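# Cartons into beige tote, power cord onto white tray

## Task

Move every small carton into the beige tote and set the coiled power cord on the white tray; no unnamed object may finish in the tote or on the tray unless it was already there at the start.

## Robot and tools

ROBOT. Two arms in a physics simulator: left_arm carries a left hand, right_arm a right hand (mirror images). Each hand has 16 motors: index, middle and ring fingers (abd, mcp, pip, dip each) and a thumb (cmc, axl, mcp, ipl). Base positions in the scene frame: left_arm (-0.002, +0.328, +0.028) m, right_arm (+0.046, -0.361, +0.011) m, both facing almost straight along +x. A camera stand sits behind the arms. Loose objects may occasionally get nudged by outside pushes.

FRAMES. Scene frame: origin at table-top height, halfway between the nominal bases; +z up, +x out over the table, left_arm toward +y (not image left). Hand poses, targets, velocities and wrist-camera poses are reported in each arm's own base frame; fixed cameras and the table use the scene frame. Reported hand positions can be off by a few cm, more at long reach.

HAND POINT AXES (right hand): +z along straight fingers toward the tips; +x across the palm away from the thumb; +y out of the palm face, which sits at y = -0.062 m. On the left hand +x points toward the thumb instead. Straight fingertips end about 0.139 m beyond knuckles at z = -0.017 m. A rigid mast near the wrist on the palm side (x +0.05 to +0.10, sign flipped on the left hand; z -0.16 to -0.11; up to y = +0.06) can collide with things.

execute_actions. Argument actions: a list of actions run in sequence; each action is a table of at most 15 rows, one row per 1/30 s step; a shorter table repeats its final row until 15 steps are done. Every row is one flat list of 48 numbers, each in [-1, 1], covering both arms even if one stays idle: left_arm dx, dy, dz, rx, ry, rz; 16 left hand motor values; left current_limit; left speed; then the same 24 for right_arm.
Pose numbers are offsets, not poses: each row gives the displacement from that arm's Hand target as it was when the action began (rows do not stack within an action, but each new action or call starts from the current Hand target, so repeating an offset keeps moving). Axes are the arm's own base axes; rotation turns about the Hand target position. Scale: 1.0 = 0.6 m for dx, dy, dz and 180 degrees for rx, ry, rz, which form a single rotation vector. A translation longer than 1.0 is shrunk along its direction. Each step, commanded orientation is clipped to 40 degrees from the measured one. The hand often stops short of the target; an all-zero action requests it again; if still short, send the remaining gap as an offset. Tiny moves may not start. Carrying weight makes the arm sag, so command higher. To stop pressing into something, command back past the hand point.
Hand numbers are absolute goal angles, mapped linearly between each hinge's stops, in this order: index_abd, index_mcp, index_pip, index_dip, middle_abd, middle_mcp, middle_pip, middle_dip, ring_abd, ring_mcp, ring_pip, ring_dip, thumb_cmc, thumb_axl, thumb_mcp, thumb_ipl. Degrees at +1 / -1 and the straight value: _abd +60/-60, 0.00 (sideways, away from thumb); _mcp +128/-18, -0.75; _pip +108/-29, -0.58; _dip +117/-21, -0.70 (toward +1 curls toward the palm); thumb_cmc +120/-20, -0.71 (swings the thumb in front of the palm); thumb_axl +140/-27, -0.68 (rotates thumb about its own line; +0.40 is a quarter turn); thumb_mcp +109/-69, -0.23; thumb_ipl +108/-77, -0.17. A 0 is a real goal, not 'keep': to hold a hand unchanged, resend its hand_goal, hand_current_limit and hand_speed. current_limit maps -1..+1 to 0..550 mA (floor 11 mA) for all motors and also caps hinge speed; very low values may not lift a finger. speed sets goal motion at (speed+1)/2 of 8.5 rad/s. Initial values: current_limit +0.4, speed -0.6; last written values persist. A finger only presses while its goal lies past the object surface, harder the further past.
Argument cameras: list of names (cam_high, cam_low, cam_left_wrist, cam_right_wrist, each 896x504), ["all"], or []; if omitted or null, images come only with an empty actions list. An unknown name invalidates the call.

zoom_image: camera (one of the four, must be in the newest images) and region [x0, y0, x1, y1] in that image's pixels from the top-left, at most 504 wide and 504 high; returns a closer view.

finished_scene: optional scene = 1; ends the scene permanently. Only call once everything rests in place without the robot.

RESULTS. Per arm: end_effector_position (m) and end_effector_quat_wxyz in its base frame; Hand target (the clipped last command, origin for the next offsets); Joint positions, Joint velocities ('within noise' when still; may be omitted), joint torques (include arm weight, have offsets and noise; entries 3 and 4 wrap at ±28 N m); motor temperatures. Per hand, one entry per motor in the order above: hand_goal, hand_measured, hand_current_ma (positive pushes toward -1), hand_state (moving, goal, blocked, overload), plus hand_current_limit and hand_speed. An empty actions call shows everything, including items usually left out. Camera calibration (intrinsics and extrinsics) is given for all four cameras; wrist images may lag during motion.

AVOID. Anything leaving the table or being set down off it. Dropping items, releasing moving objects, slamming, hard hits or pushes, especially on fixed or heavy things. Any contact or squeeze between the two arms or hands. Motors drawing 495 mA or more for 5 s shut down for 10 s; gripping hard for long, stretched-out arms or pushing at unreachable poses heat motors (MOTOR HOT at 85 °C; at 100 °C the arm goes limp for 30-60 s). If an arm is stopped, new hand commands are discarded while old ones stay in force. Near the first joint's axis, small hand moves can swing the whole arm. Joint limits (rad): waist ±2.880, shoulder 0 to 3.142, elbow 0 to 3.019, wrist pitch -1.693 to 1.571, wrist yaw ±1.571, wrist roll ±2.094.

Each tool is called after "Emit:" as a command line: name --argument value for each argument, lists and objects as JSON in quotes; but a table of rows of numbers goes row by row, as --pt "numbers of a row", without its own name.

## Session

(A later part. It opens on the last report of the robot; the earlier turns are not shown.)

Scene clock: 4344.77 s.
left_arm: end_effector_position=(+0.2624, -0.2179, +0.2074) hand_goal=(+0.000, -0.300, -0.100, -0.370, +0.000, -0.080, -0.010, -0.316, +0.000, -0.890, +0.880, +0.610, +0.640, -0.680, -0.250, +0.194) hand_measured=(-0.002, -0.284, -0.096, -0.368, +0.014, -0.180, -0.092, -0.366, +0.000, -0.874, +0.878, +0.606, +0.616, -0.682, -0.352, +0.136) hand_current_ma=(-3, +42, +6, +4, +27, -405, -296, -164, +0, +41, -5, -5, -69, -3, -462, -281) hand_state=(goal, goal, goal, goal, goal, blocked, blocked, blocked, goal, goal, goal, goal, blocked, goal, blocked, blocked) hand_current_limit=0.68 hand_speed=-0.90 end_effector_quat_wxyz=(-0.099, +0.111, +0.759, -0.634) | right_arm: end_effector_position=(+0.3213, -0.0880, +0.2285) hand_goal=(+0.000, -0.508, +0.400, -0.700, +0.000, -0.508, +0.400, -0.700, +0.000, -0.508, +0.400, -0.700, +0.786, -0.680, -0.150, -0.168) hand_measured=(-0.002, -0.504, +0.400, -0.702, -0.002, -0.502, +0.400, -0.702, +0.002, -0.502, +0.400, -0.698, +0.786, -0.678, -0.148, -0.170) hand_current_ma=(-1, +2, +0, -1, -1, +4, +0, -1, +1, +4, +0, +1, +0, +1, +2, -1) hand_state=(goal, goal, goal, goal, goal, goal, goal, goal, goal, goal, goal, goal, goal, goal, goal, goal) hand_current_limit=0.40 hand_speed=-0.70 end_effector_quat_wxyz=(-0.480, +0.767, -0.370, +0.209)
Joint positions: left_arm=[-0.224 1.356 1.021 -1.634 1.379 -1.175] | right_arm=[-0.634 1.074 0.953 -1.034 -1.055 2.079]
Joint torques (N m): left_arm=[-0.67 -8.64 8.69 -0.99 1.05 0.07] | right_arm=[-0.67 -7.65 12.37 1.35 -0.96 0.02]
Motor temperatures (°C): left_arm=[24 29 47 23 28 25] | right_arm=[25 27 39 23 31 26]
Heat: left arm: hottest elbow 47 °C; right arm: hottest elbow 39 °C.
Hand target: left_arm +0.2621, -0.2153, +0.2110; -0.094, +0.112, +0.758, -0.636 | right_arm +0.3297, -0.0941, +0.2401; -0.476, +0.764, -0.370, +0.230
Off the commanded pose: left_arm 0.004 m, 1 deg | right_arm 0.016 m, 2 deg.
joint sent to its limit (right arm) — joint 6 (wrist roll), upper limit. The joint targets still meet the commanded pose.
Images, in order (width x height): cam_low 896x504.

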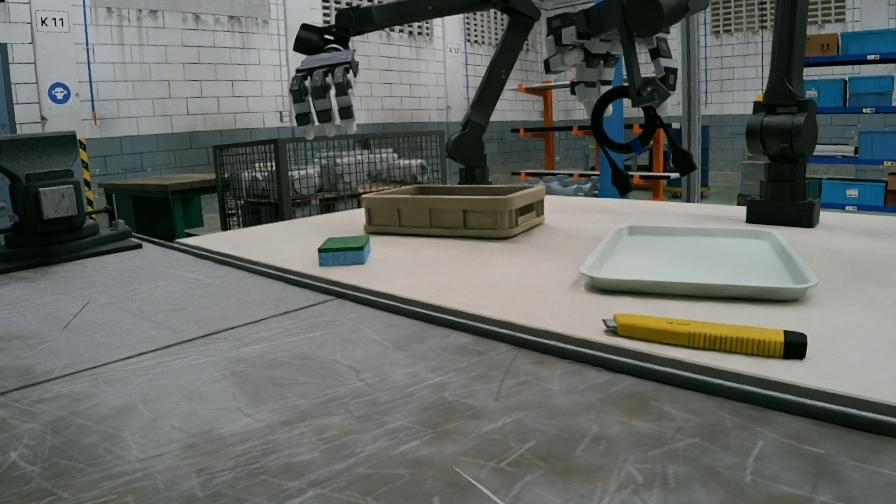

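Emit:
execute_actions --actions '[[[0.014,0.0437,0,0,0,0.0244,0,-0.3,-0.1,-0.37,0,-0.08,-0.01,-0.315,0,-0.89,0.88,0.61,0.64,-0.68,-0.25,0.195,0.68,-0.9,0,0,0,0,0,0,0,-0.507,0.4,-0.7,0,-0.507,0.4,-0.7,0,-0.507,0.4,-0.7,0.786,-0.68,-0.15,-0.168,0.4,-0.7]],[[0.012,0.0437,0,0,0,0.0244,0,-0.3,-0.1,-0.37,0,-0.08,-0.01,-0.315,0,-0.89,0.88,0.61,0.64,-0.68,-0.25,0.195,0.68,-0.9,0,0,0,0,0,0,0,-0.507,0.4,-0.7,0,-0.507,0.4,-0.7,0,-0.507,0.4,-0.7,0.786,-0.68,-0.15,-0.168,0.4,-0.7]],[[0.012,0.0437,0,0,0,0.0244,0,-0.3,-0.1,-0.37,0,-0.08,-0.01,-0.315,0,-0.89,0.88,0.61,0.64,-0.68,-0.25,0.195,0.68,-0.9,0,0,0,0,0,0,0,-0.507,0.4,-0.7,0,-0.507,0.4,-0.7,0,-0.507,0.4,-0.7,0.786,-0.68,-0.15,-0.168,0.4,-0.7]],[[0.01,0.0437,-0.01,0,0,0.0244,0,-0.3,-0.1,-0.37,0,-0.08,-0.01,-0.315,0,-0.89,0.88,0.61,0.64,-0.68,-0.25,0.195,0.68,-0.9,0,0,0,0,0,0,0,-0.507,0.4,-0.7,0,-0.507,0.4,-0.7,0,-0.507,0.4,-0.7,0.786,-0.68,-0.15,-0.168,0.4,-0.7]],[[0.008,0.0437,-0.02,0,0,0.0244,0,-0.3,-0.1,-0.37,0,-0.08,-0.01,-0.315,0,-0.89,0.88,0.61,0.64,-0.68,-0.25,0.195,0.68,-0.9,0,0,0,0,0,0,0,-0.507,0.4,-0.7,0,-0.507,0.4,-0.7,0,-0.507,0.4,-0.7,0.786,-0.68,-0.15,-0.168,0.4,-0.7]]]' --cameras '["cam_high","cam_low"]'

Emit:
zoom_image --camera "cam_low" --region '[540, 20, 840, 300]'

Emit:
zoom_image --camera "cam_high" --region '[470, 200, 720, 470]'

Scene clock: 4360.23 s.
left_arm: end_effector_position=(+0.2986, -0.0867, +0.1929) hand_goal=(+0.000, -0.300, -0.100, -0.370, +0.000, -0.080, -0.010, -0.316, +0.000, -0.890, +0.880, +0.610, +0.640, -0.680, -0.250, +0.194) hand_measured=(-0.002, -0.286, -0.096, -0.368, +0.014, -0.180, -0.092, -0.366, +0.000, -0.874, +0.878, +0.606, +0.616, -0.682, -0.352, +0.136) hand_current_ma=(-3, +40, +6, +4, +27, -405, -296, -164, +0, +41, -5, -5, -69, -3, -462, -281) hand_state=(goal, goal, goal, goal, goal, blocked, blocked, blocked, goal, goal, goal, goal, blocked, goal, blocked, blocked) hand_current_limit=0.68 hand_speed=-0.90 end_effector_quat_wxyz=(+0.038, -0.041, +0.774, -0.631) | right_arm: end_effector_position=(+0.3213, -0.0880, +0.2285) hand_goal=(+0.000, -0.508, +0.400, -0.700, +0.000, -0.508, +0.400, -0.700, +0.000, -0.508, +0.400, -0.700, +0.786, -0.680, -0.150, -0.168) hand_measured=(-0.002, -0.504, +0.400, -0.702, -0.002, -0.502, +0.400, -0.702, +0.002, -0.502, +0.400, -0.698, +0.786, -0.678, -0.148, -0.170) hand_current_ma=(-1, +2, +0, -1, -1, +4, +0, -1, +1, +4, +0, +1, +0, +1, +2, -1) hand_state=(goal, goal, goal, goal, goal, goal, goal, goal, goal, goal, goal, goal, goal, goal, goal, goal) hand_current_limit=0.40 hand_speed=-0.70 end_effector_quat_wxyz=(-0.480, +0.767, -0.370, +0.209)
Joint positions: left_arm=[0.221 1.308 0.94 -1.689 1.341 -1.066] | right_arm=[-0.634 1.074 0.953 -1.034 -1.055 2.079]
Joint torques (N m): left_arm=[-0.79 -7.18 7.64 -1.11 0.98 0.09] | right_arm=[-0.5 -7.77 12.53 1.52 -0.92 0.03]
Heat: left arm: hottest elbow 45 °C; right arm: hottest elbow 39 °C.
Hand target: left_arm +0.2958, -0.0841, +0.1930; +0.028, -0.035, +0.765, -0.642 | right_arm +0.3297, -0.0941, +0.2401; -0.476, +0.764, -0.370, +0.230
Off the commanded pose: left_arm 0.004 m, 2 deg | right_arm 0.016 m, 2 deg.
joint sent to its limit (left arm) — joint 4 (wrist pitch), lower limit. The joint targets still meet the commanded pose.
joint sent to its limit (right arm) — joint 6 (wrist roll), upper limit. The joint targets still meet the commanded pose.
Images, in order (width x height): cam_high 896x504, cam_low 896x504.

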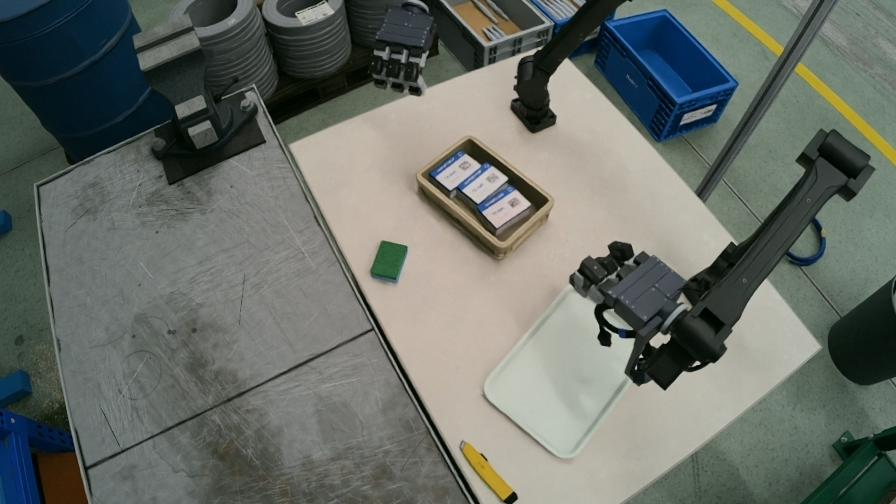

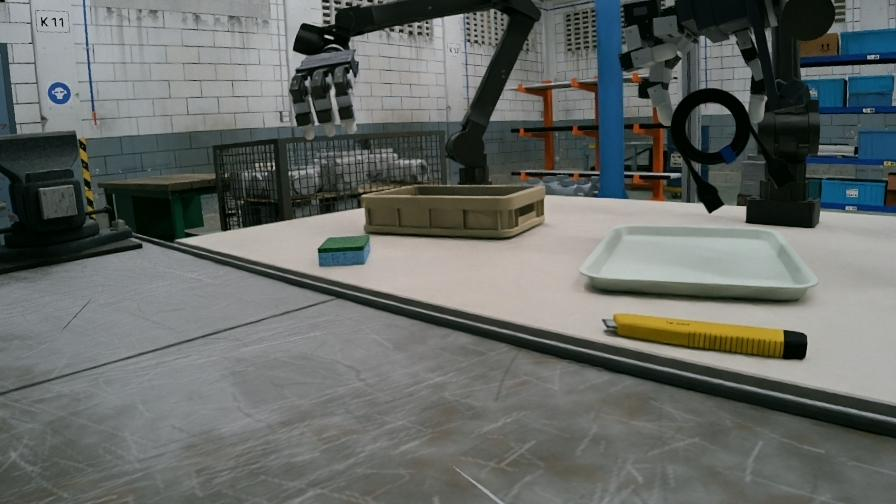

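Scaled by 1.680 from the camera's 896x504 image, which has a finer 1280x720 frame.

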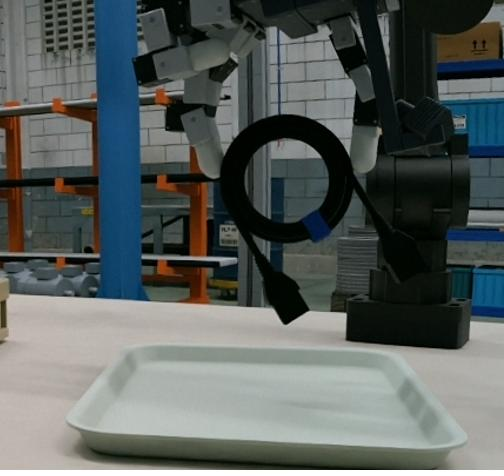

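Scaled by 1.867 from the camera's 896x504 image, which has a finer 1280x720 frame.

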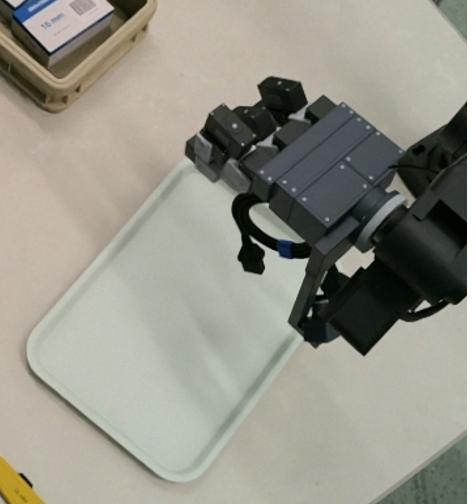

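Emit:
execute_actions --actions '[[[0,-0.02,-0.035,0,0,-0.016,0,-0.3,-0.1,-0.37,0,-0.08,-0.01,-0.315,0,-0.89,0.88,0.61,0.64,-0.68,-0.25,0.195,0.68,-0.9,0,0,0,0,0,0,0,-0.507,0.4,-0.7,0,-0.507,0.4,-0.7,0,-0.507,0.4,-0.7,0.786,-0.68,-0.15,-0.168,0.4,-0.7]],[[0.005,-0.005,-0.04,0,0,-0.017,0,-0.3,-0.1,-0.37,0,-0.08,-0.01,-0.315,0,-0.89,0.88,0.61,0.64,-0.68,-0.25,0.195,0.68,-0.9,0,0,0,0,0,0,0,-0.507,0.4,-0.7,0,-0.507,0.4,-0.7,0,-0.507,0.4,-0.7,0.786,-0.68,-0.15,-0.168,0.4,-0.7]]]' --cameras '["cam_high","cam_low"]'

Emit:
zoom_image --camera "cam_low" --region '[580, 60, 840, 310]'

Emit:
zoom_image --camera "cam_high" --region '[470, 200, 720, 470]'

Scene clock: 4404.17 s.
left_arm: end_effector_position=(+0.3024, -0.0953, +0.1490) hand_goal=(+0.000, -0.300, -0.100, -0.370, +0.000, -0.080, -0.010, -0.316, +0.000, -0.890, +0.880, +0.610, +0.640, -0.680, -0.250, +0.194) hand_measured=(-0.002, -0.286, -0.096, -0.368, +0.014, -0.180, -0.092, -0.366, +0.000, -0.874, +0.878, +0.606, +0.616, -0.682, -0.352, +0.136) hand_current_ma=(-3, +40, +6, +4, +27, -405, -296, -164, +0, +41, -5, -5, -70, -3, -462, -281) hand_state=(goal, goal, goal, goal, goal, blocked, blocked, blocked, goal, goal, goal, goal, blocked, goal, blocked, blocked) hand_current_limit=0.68 hand_speed=-0.90 end_effector_quat_wxyz=(+0.012, -0.006, +0.776, -0.631) | right_arm: end_effector_position=(+0.3213, -0.0880, +0.2285) hand_goal=(+0.000, -0.508, +0.400, -0.700, +0.000, -0.508, +0.400, -0.700, +0.000, -0.508, +0.400, -0.700, +0.786, -0.680, -0.150, -0.168) hand_measured=(-0.002, -0.504, +0.400, -0.702, -0.002, -0.502, +0.400, -0.702, +0.002, -0.502, +0.400, -0.698, +0.786, -0.678, -0.148, -0.170) hand_current_ma=(-1, +2, +0, -1, -1, +4, +0, -1, +1, +4, +0, +1, +0, +1, +2, -1) hand_state=(goal, goal, goal, goal, goal, goal, goal, goal, goal, goal, goal, goal, goal, goal, goal, goal) hand_current_limit=0.40 hand_speed=-0.70 end_effector_quat_wxyz=(-0.480, +0.767, -0.370, +0.209)
Joint positions: left_arm=[0.18 1.431 0.917 -1.69 1.316 -0.911] | right_arm=[-0.634 1.074 0.953 -1.034 -1.055 2.079]
Joint torques (N m): left_arm=[-2.02 -7.82 7.21 -1.16 0.94 0.13] | right_arm=[-0.91 -8.29 12.49 1.37 -0.98 -0.02]
Motor temperatures (°C): left_arm=[24 29 40 23 27 25] | right_arm=[25 27 39 23 31 26]
Heat: left arm: hottest elbow 40 °C; right arm: hottest elbow 39 °C.
Hand target: left_arm +0.2989, -0.0992, +0.1481; -0.005, +0.005, +0.766, -0.643 | right_arm +0.3297, -0.0941, +0.2401; -0.476, +0.764, -0.370, +0.230
Off the commanded pose: left_arm 0.005 m, 3 deg | right_arm 0.016 m, 2 deg.
joint sent to its limit (left arm) — joint 4 (wrist pitch), lower limit. The joint targets still meet the commanded pose.
joint sent to its limit (right arm) — joint 6 (wrist roll), upper limit. The joint targets still meet the commanded pose.
Images, in order (width x height): cam_high 896x504, cam_low 896x504.

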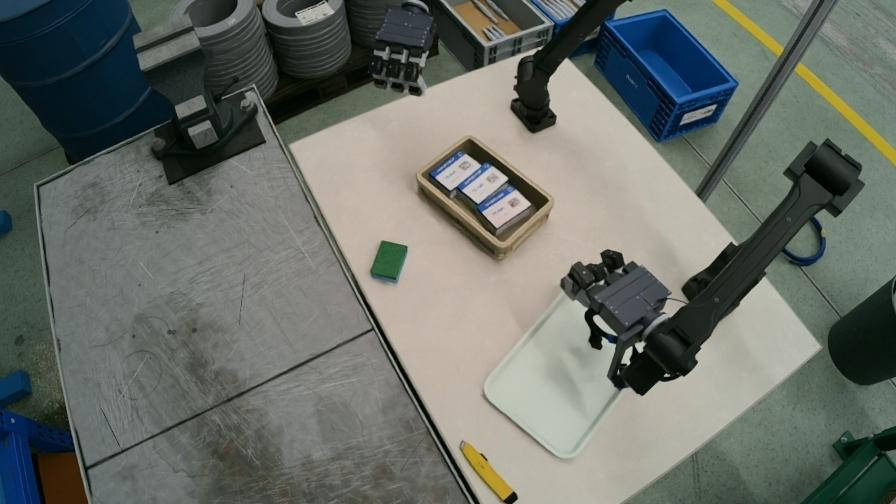

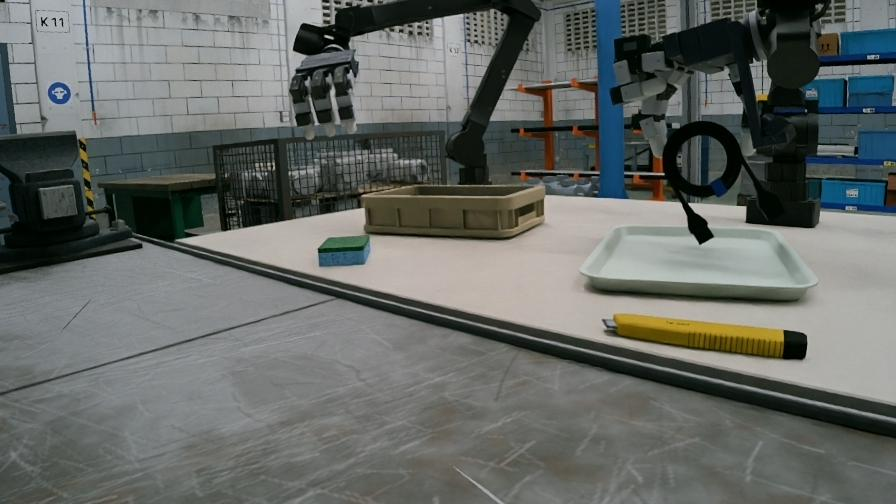

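Scaled by 1.938 from the camera's 896x504 image, which has a finer 1280x720 frame.

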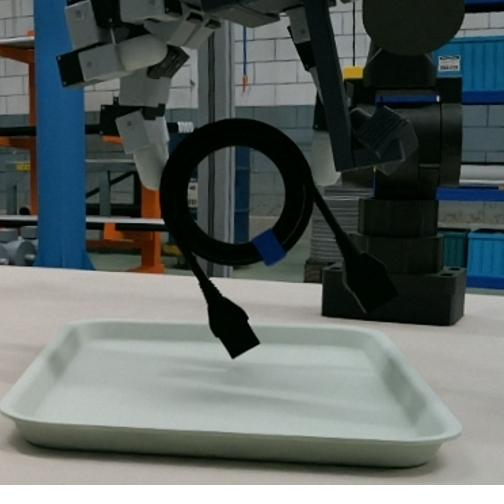

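Scaled by 1.867 from the camera's 896x504 image, which has a finer 1280x720 frame.

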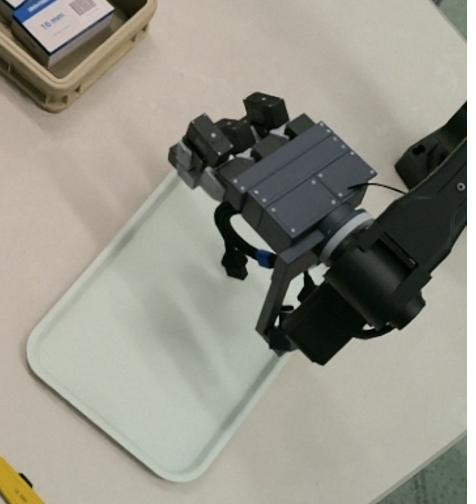

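Emit:
execute_actions --actions '[[[0.014,0,-0.035,0,0,0.036,0,-0.3,-0.1,-0.37,0,-0.08,-0.01,-0.315,0,-0.89,0.88,0.61,0.64,-0.68,-0.25,0.195,0.68,-0.9,0,0,0,0,0,0,0,-0.507,0.4,-0.7,0,-0.507,0.4,-0.7,0,-0.507,0.4,-0.7,0.786,-0.68,-0.15,-0.168,0.4,-0.7]],[[0.014,0.003,-0.02,0,0,0.036,0,-0.3,-0.1,-0.37,0,-0.08,-0.01,-0.315,0,-0.89,0.88,0.61,0.64,-0.68,-0.25,0.195,0.68,-0.9,0,0,0,0,0,0,0,-0.507,0.4,-0.7,0,-0.507,0.4,-0.7,0,-0.507,0.4,-0.7,0.786,-0.68,-0.15,-0.168,0.4,-0.7]]]' --cameras '["cam_high","cam_low"]'

Emit:
zoom_image --camera "cam_low" --region '[580, 60, 840, 310]'

Emit:
zoom_image --camera "cam_high" --region '[470, 200, 720, 470]'

Scene clock: 4461.50 s.
left_arm: end_effector_position=(+0.3218, -0.0974, +0.1388) hand_goal=(+0.000, -0.300, -0.100, -0.370, +0.000, -0.080, -0.010, -0.316, +0.000, -0.890, +0.880, +0.610, +0.640, -0.680, -0.250, +0.194) hand_measured=(-0.002, -0.286, -0.096, -0.368, +0.014, -0.178, -0.082, -0.344, +0.000, -0.874, +0.878, +0.606, +0.574, -0.682, -0.354, +0.138) hand_current_ma=(-3, +39, +6, +4, +27, -402, -253, -83, +0, +41, -5, -5, -236, -3, -462, -264) hand_state=(goal, goal, goal, goal, goal, blocked, blocked, blocked, goal, goal, goal, goal, blocked, goal, blocked, blocked) hand_current_limit=0.68 hand_speed=-0.90 end_effector_quat_wxyz=(+0.061, -0.067, +0.748, -0.658) | right_arm: end_effector_position=(+0.3213, -0.0880, +0.2285) hand_goal=(+0.000, -0.508, +0.400, -0.700, +0.000, -0.508, +0.400, -0.700, +0.000, -0.508, +0.400, -0.700, +0.786, -0.680, -0.150, -0.168) hand_measured=(-0.002, -0.504, +0.400, -0.702, -0.002, -0.502, +0.400, -0.702, +0.002, -0.502, +0.400, -0.698, +0.786, -0.678, -0.148, -0.170) hand_current_ma=(-1, +2, +0, -1, -1, +4, +0, -1, +1, +4, +0, +1, +0, +1, +2, -1) hand_state=(goal, goal, goal, goal, goal, goal, goal, goal, goal, goal, goal, goal, goal, goal, goal, goal) hand_current_limit=0.40 hand_speed=-0.70 end_effector_quat_wxyz=(-0.480, +0.767, -0.370, +0.209)
Joint positions: left_arm=[0.206 1.358 0.816 -1.217 1.441 -1.378] | right_arm=[-0.634 1.074 0.953 -1.034 -1.055 2.079]
Joint torques (N m): left_arm=[-1.38 -6.12 4.96 1.25 0.28 0.21] | right_arm=[-0.91 -8.7 12.45 1.44 -0.93 0.01]
Heat: left arm: hottest elbow 37 °C; right arm: hottest elbow 39 °C.
Hand target: left_arm +0.3157, -0.0973, +0.1150; +0.068, -0.082, +0.762, -0.639 | right_arm +0.3297, -0.0941, +0.2401; -0.476, +0.764, -0.370, +0.230
Off the commanded pose: left_arm 0.025 m, 3 deg | right_arm 0.016 m, 2 deg.
joint sent to its limit (right arm) — joint 6 (wrist roll), upper limit. The joint targets still meet the commanded pose.
Images, in order (width x height): cam_high 896x504, cam_low 896x504.

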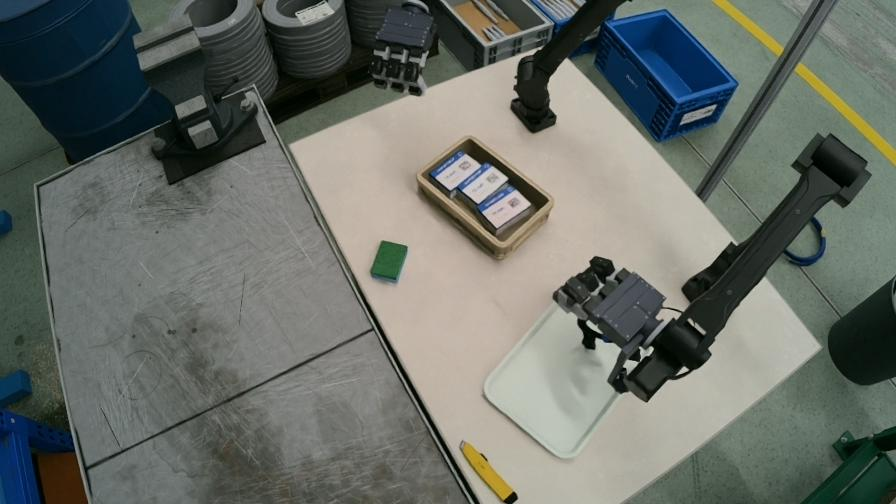

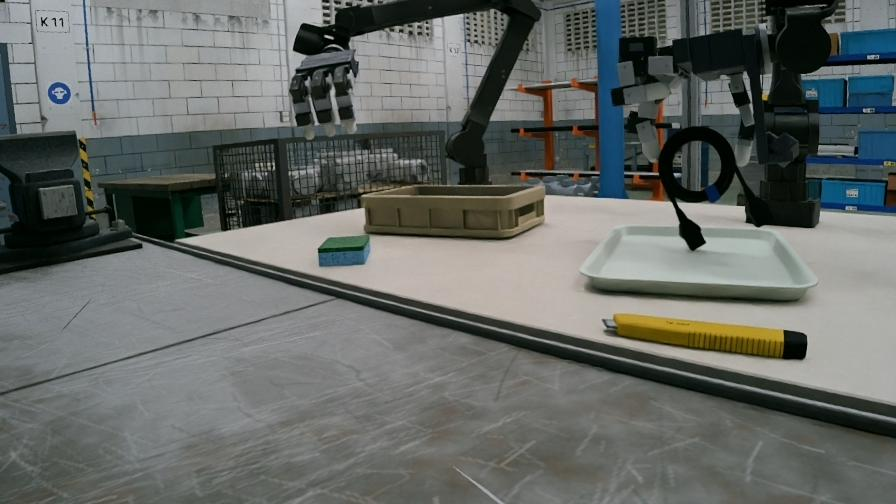

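Scaled by 1.938 from the camera's 896x504 image, which has a finer 1280x720 frame.

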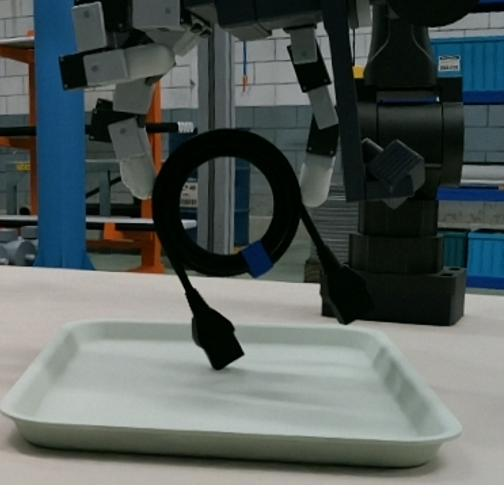

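Scaled by 1.867 from the camera's 896x504 image, which has a finer 1280x720 frame.

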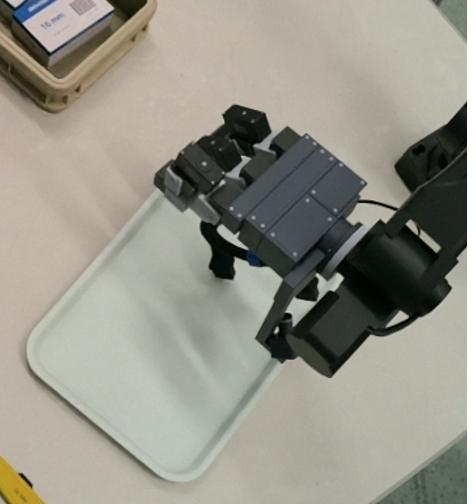

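Emit:
execute_actions --actions '[[[0.045,0,0.03,0,0,0,0,-0.3,-0.1,-0.37,0,-0.08,-0.01,-0.315,0,-0.89,0.88,0.61,0.64,-0.68,-0.25,0.195,0.68,-0.9,0,0,0,0,0,0,0,-0.507,0.4,-0.7,0,-0.507,0.4,-0.7,0,-0.507,0.4,-0.7,0.786,-0.68,-0.15,-0.168,0.4,-0.7]],[[0.035,0,-0.012,0,0,0,0,-0.3,-0.1,-0.37,0,-0.08,-0.01,-0.315,0,-0.89,0.88,0.61,0.64,-0.68,-0.25,0.195,0.68,-0.9,0,0,0,0,0,0,0,-0.507,0.4,-0.7,0,-0.507,0.4,-0.7,0,-0.507,0.4,-0.7,0.786,-0.68,-0.15,-0.168,0.4,-0.7]]]' --cameras '["cam_high","cam_low"]'

Emit:
zoom_image --camera "cam_low" --region '[580, 60, 840, 310]'

Emit:
zoom_image --camera "cam_high" --region '[470, 200, 720, 470]'

Scene clock: 4477.23 s.
left_arm: end_effector_position=(+0.3629, -0.0934, +0.1272) hand_goal=(+0.000, -0.300, -0.100, -0.370, +0.000, -0.080, -0.010, -0.316, +0.000, -0.890, +0.880, +0.610, +0.640, -0.680, -0.250, +0.194) hand_measured=(-0.002, -0.286, -0.096, -0.368, +0.002, -0.078, -0.012, -0.320, +0.000, -0.876, +0.878, +0.606, +0.634, -0.682, -0.252, +0.190) hand_current_ma=(-3, +38, +6, +4, +4, +4, -5, -7, +0, +40, -5, -5, -11, -3, -6, -9) hand_state=(goal, goal, goal, goal, goal, goal, goal, goal, goal, goal, goal, goal, goal, goal, goal, goal) hand_current_limit=0.68 hand_speed=-0.90 end_effector_quat_wxyz=(+0.068, -0.081, +0.761, -0.640) | right_arm: end_effector_position=(+0.3213, -0.0880, +0.2285) hand_goal=(+0.000, -0.508, +0.400, -0.700, +0.000, -0.508, +0.400, -0.700, +0.000, -0.508, +0.400, -0.700, +0.786, -0.680, -0.150, -0.168) hand_measured=(-0.002, -0.504, +0.400, -0.702, -0.002, -0.502, +0.400, -0.702, +0.002, -0.502, +0.400, -0.698, +0.786, -0.678, -0.148, -0.170) hand_current_ma=(-1, +2, +0, -1, -1, +4, +0, -1, +1, +4, +0, +1, +0, +1, +2, -1) hand_state=(goal, goal, goal, goal, goal, goal, goal, goal, goal, goal, goal, goal, goal, goal, goal, goal) hand_current_limit=0.40 hand_speed=-0.70 end_effector_quat_wxyz=(-0.480, +0.767, -0.370, +0.209)
Joint positions: left_arm=[0.182 1.392 0.836 -0.845 1.395 -1.745] | right_arm=[-0.634 1.074 0.953 -1.034 -1.055 2.079]
Joint torques (N m): left_arm=[-2.43 -7.94 8.2 1.36 1.12 -0.12] | right_arm=[-1.38 -8.12 12.52 1.35 -0.95 0.04]
Heat: left arm: hottest elbow 37 °C; right arm: hottest elbow 39 °C.
Hand target: left_arm +0.3637, -0.0973, +0.1258; +0.068, -0.081, +0.762, -0.639 | right_arm +0.3297, -0.0941, +0.2401; -0.476, +0.764, -0.370, +0.230
Off the commanded pose: left_arm 0.004 m, 0 deg | right_arm 0.016 m, 2 deg.
joint sent to its limit (right arm) — joint 6 (wrist roll), upper limit. The joint targets still meet the commanded pose.
Images, in order (width x height): cam_high 896x504, cam_low 896x504.

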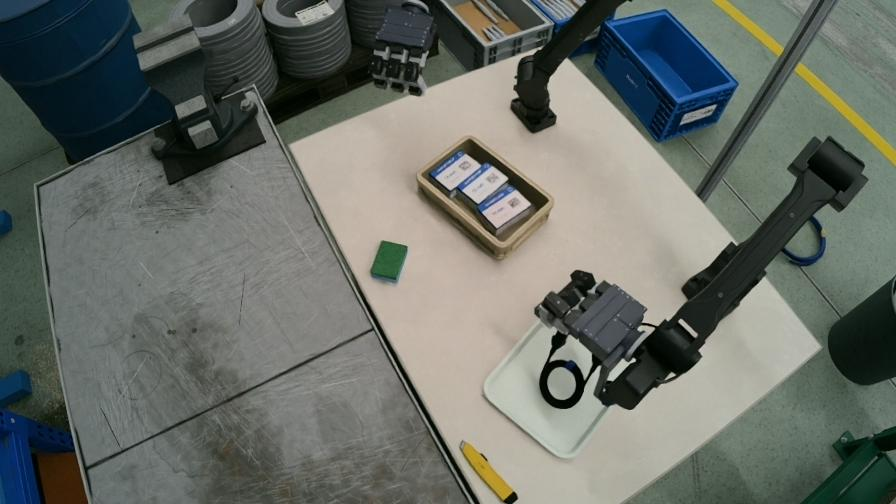

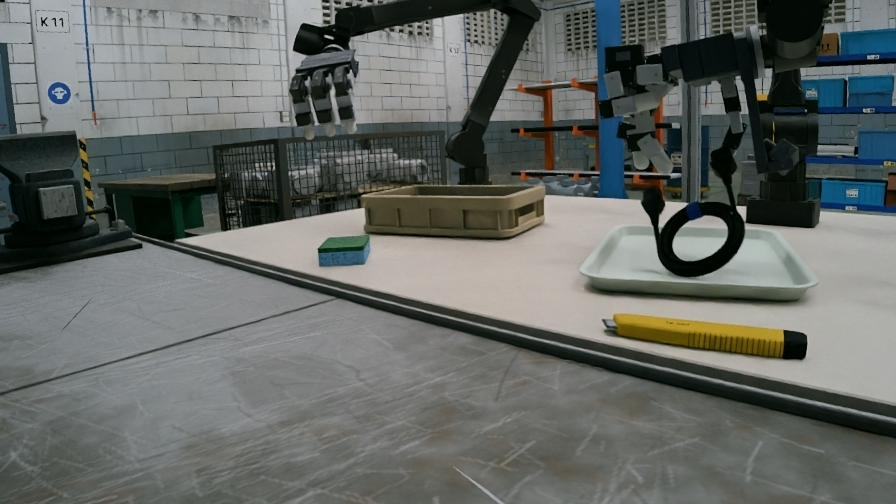

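Scaled by 1.938 from the camera's 896x504 image, which has a finer 1280x720 frame.

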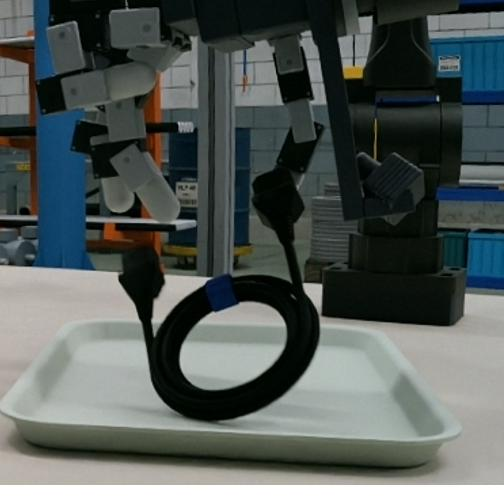

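Scaled by 1.867 from the camera's 896x504 image, which has a finer 1280x720 frame.

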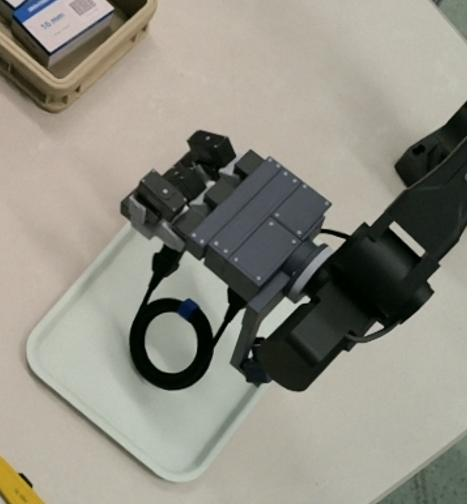

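Emit:
execute_actions --actions '[[[-0.02,0,0,0,0,0,0,-0.3,-0.1,-0.37,0,-0.3,-0.1,-0.37,0,-0.89,0.88,0.61,0.64,-0.68,-0.3,0.1,0.5,-0.9,0,0,0,0,0,0,0,-0.507,0.4,-0.7,0,-0.507,0.4,-0.7,0,-0.507,0.4,-0.7,0.786,-0.68,-0.15,-0.168,0.4,-0.7]]]' --cameras '["cam_high","cam_low"]'

Emit:
zoom_image --camera "cam_low" --region '[580, 60, 840, 310]'

Emit:
zoom_image --camera "cam_high" --region '[470, 200, 720, 470]'

Scene clock: 4512.37 s.
left_arm: end_effector_position=(+0.3537, -0.0951, +0.1248) hand_goal=(+0.000, -0.300, -0.100, -0.370, +0.000, -0.300, -0.100, -0.370, +0.000, -0.890, +0.880, +0.610, +0.640, -0.680, -0.300, +0.100) hand_measured=(-0.002, -0.286, -0.096, -0.368, +0.002, -0.284, -0.096, -0.368, +0.000, -0.876, +0.878, +0.606, +0.636, -0.682, -0.298, +0.102) hand_current_ma=(-3, +38, +6, +4, +4, +41, +6, +5, +0, +40, -5, -5, -5, -3, +5, +5) hand_state=(goal, goal, goal, goal, goal, goal, goal, goal, goal, goal, goal, goal, goal, goal, goal, goal) hand_current_limit=0.50 hand_speed=-0.90 end_effector_quat_wxyz=(+0.067, -0.083, +0.761, -0.640) | right_arm: end_effector_position=(+0.3213, -0.0880, +0.2285) hand_goal=(+0.000, -0.508, +0.400, -0.700, +0.000, -0.508, +0.400, -0.700, +0.000, -0.508, +0.400, -0.700, +0.786, -0.680, -0.150, -0.168) hand_measured=(-0.002, -0.504, +0.400, -0.702, -0.002, -0.502, +0.400, -0.702, +0.002, -0.502, +0.400, -0.698, +0.786, -0.678, -0.148, -0.170) hand_current_ma=(-1, +2, +0, -1, -1, +4, +0, -1, +1, +4, +0, +1, +0, +1, +2, -1) hand_state=(goal, goal, goal, goal, goal, goal, goal, goal, goal, goal, goal, goal, goal, goal, goal, goal) hand_current_limit=0.40 hand_speed=-0.70 end_effector_quat_wxyz=(-0.480, +0.767, -0.370, +0.209)
Joint positions: left_arm=[0.182 1.371 0.808 -0.833 1.394 -1.754] | right_arm=[-0.634 1.074 0.953 -1.034 -1.055 2.079]
Joint torques (N m): left_arm=[-2.14 -9.17 7.73 0.96 1.08 -0.16] | right_arm=[-0.5 -8.53 12.55 1.37 -0.93 0]
Heat: left arm: hottest elbow 39 °C; right arm: hottest elbow 39 °C.
Hand target: left_arm +0.3517, -0.0973, +0.1259; +0.068, -0.081, +0.762, -0.639 | right_arm +0.3297, -0.0941, +0.2401; -0.476, +0.764, -0.370, +0.230
Off the commanded pose: left_arm 0.003 m, 0 deg | right_arm 0.016 m, 2 deg.
joint sent to its limit (right arm) — joint 6 (wrist roll), upper limit. The joint targets still meet the commanded pose.
Images, in order (width x height): cam_high 896x504, cam_low 896x504.

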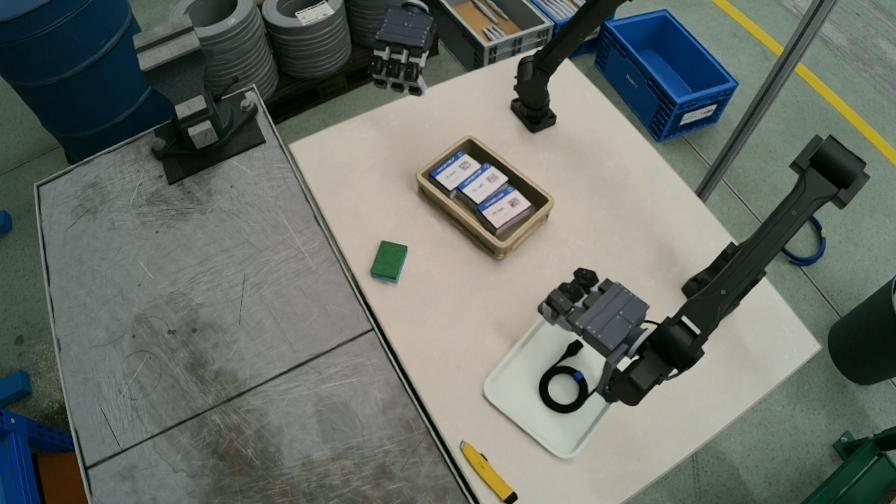

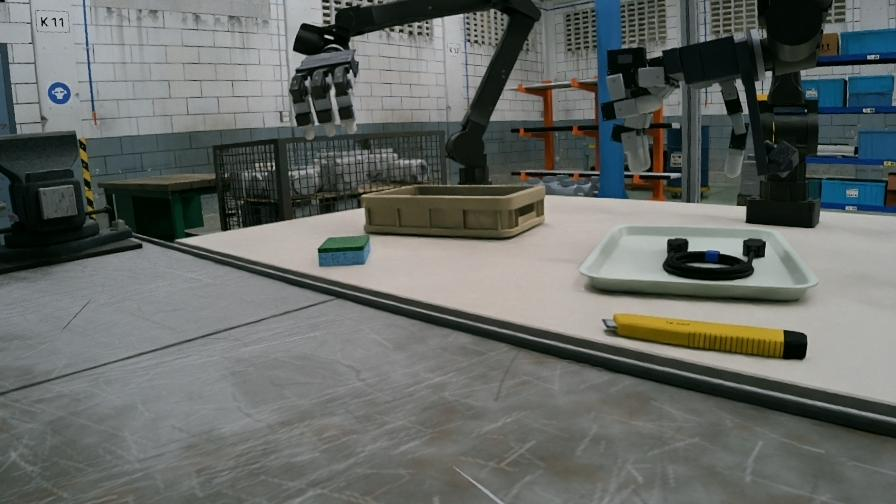

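Scaled by 1.938 from the camera's 896x504 image, which has a finer 1280x720 frame.

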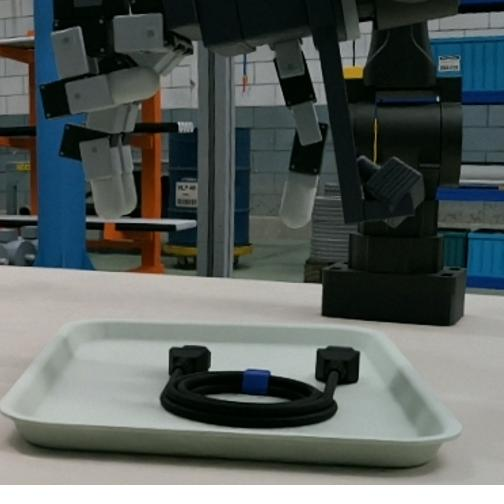

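Scaled by 1.867 from the camera's 896x504 image, which has a finer 1280x720 frame.

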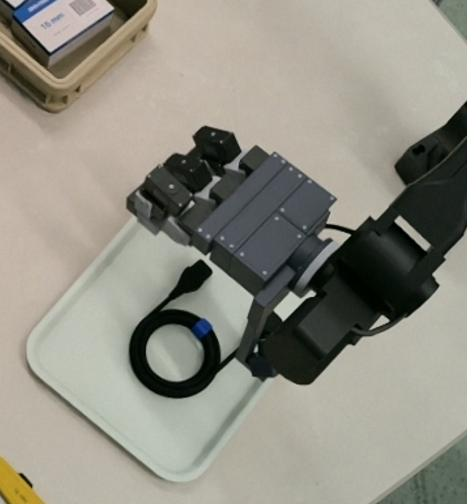

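Emit:
execute_actions --actions '[[[-0.02,0,0.06,0,0,0,0,-0.3,-0.1,-0.37,0,-0.3,-0.1,-0.37,0,-0.89,0.88,0.61,0.64,-0.68,-0.3,0.1,0.3,-0.9,0,0,0,0,0,0,0,-0.507,0.4,-0.7,0,-0.507,0.4,-0.7,0,-0.507,0.4,-0.7,0.786,-0.68,-0.15,-0.168,0.4,-0.7]],[[-0.02,-0.04,0.08,0,0,-0.03,0,-0.3,-0.1,-0.37,0,-0.3,-0.1,-0.37,0,-0.89,0.88,0.61,0.64,-0.68,-0.3,0.1,0.3,-0.9,0,0,0,0,0,0,0,-0.507,0.4,-0.7,0,-0.507,0.4,-0.7,0,-0.507,0.4,-0.7,0.786,-0.68,-0.15,-0.168,0.4,-0.7]],[[-0.02,-0.06,0.05,0,0,-0.04,0,-0.3,-0.1,-0.37,0,-0.3,-0.1,-0.37,0,-0.89,0.88,0.61,0.64,-0.68,-0.3,0.1,0.3,-0.9,0,0,0,0,0,0,0,-0.507,0.4,-0.7,0,-0.507,0.4,-0.7,0,-0.507,0.4,-0.7,0.786,-0.68,-0.15,-0.168,0.4,-0.7]],[[-0.02,-0.06,0.03,0,0,-0.04,0,-0.3,-0.1,-0.37,0,-0.3,-0.1,-0.37,0,-0.89,0.88,0.61,0.64,-0.68,-0.3,0.1,0.3,-0.9,0,0,0,0,0,0,0,-0.507,0.4,-0.7,0,-0.507,0.4,-0.7,0,-0.507,0.4,-0.7,0.786,-0.68,-0.15,-0.168,0.4,-0.7]]]' --cameras '["cam_high","cam_low"]'

Emit:
zoom_image --camera "cam_high" --region '[400, 120, 720, 470]'

Scene clock: 4527.50 s.
left_arm: end_effector_position=(+0.2896, -0.1895, +0.2423) hand_goal=(+0.000, -0.300, -0.100, -0.370, +0.000, -0.300, -0.100, -0.370, +0.000, -0.890, +0.880, +0.610, +0.640, -0.680, -0.300, +0.100) hand_measured=(-0.002, -0.286, -0.096, -0.368, +0.002, -0.286, -0.096, -0.368, +0.000, -0.876, +0.878, +0.606, +0.638, -0.682, -0.298, +0.102) hand_current_ma=(-3, +38, +6, +4, +4, +34, +6, +5, +0, +40, -4, -5, -2, -3, +4, +4) hand_state=(goal, goal, goal, goal, goal, goal, goal, goal, goal, goal, goal, goal, goal, goal, goal, goal) hand_current_limit=0.30 hand_speed=-0.90 end_effector_quat_wxyz=(-0.055, +0.030, +0.766, -0.640) | right_arm: end_effector_position=(+0.3213, -0.0880, +0.2285) hand_goal=(+0.000, -0.508, +0.400, -0.700, +0.000, -0.508, +0.400, -0.700, +0.000, -0.508, +0.400, -0.700, +0.786, -0.680, -0.150, -0.168) hand_measured=(-0.002, -0.504, +0.400, -0.702, -0.002, -0.502, +0.400, -0.702, +0.002, -0.502, +0.400, -0.698, +0.786, -0.678, -0.148, -0.170) hand_current_ma=(-1, +2, +0, -1, -1, +4, +0, -1, +1, +4, +0, +1, +0, +1, +2, -1) hand_state=(goal, goal, goal, goal, goal, goal, goal, goal, goal, goal, goal, goal, goal, goal, goal, goal) hand_current_limit=0.40 hand_speed=-0.70 end_effector_quat_wxyz=(-0.480, +0.767, -0.370, +0.209)
Joint positions: left_arm=[-0.111 1.259 1.041 -1.429 1.394 -1.54] | right_arm=[-0.634 1.074 0.953 -1.034 -1.055 2.079]
Joint torques (N m): left_arm=[-2.37 -6.24 14.23 -0.29 1.12 0.22] | right_arm=[-0.85 -7.88 12.59 1.22 -0.92 0.01]
Heat: left arm: hottest elbow 39 °C; right arm: hottest elbow 39 °C.
Hand target: left_arm +0.3038, -0.1933, +0.2579; -0.043, +0.051, +0.764, -0.641 | right_arm +0.3297, -0.0941, +0.2401; -0.476, +0.764, -0.370, +0.230
Off the commanded pose: left_arm 0.021 m, 3 deg | right_arm 0.016 m, 2 deg.
joint sent to its limit (right arm) — joint 6 (wrist roll), upper limit. The joint targets still meet the commanded pose.
Images, in order (width x height): cam_high 896x504, cam_low 896x504.

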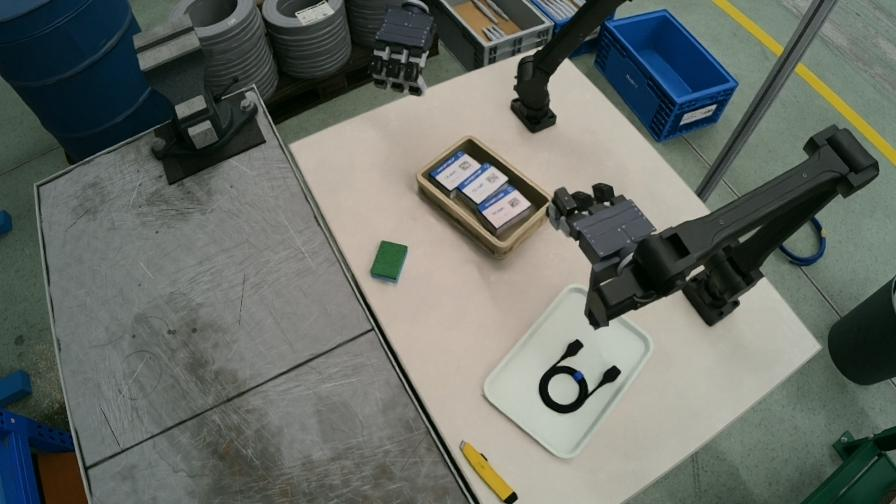

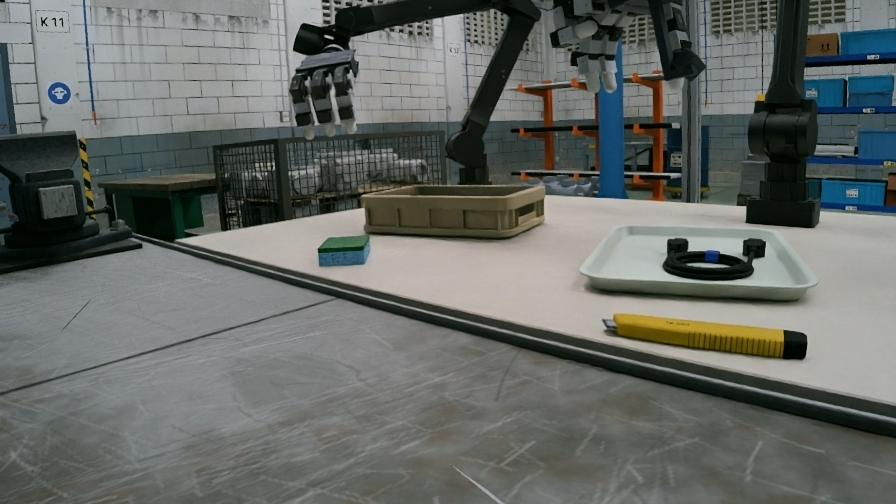

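Scaled by 1.440 from the camera's 896x504 image, which has a finer 1280x720 frame.

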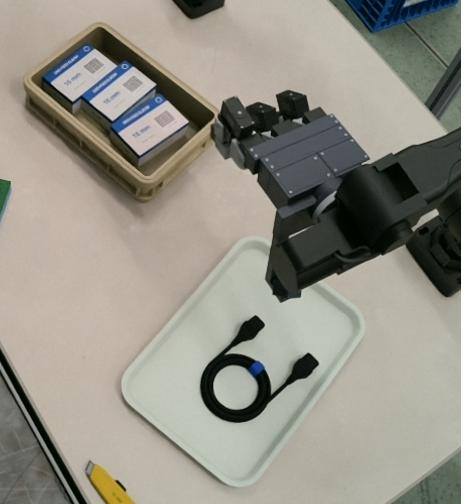

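Emit:
finished_scene

The scene is finished: the task was done.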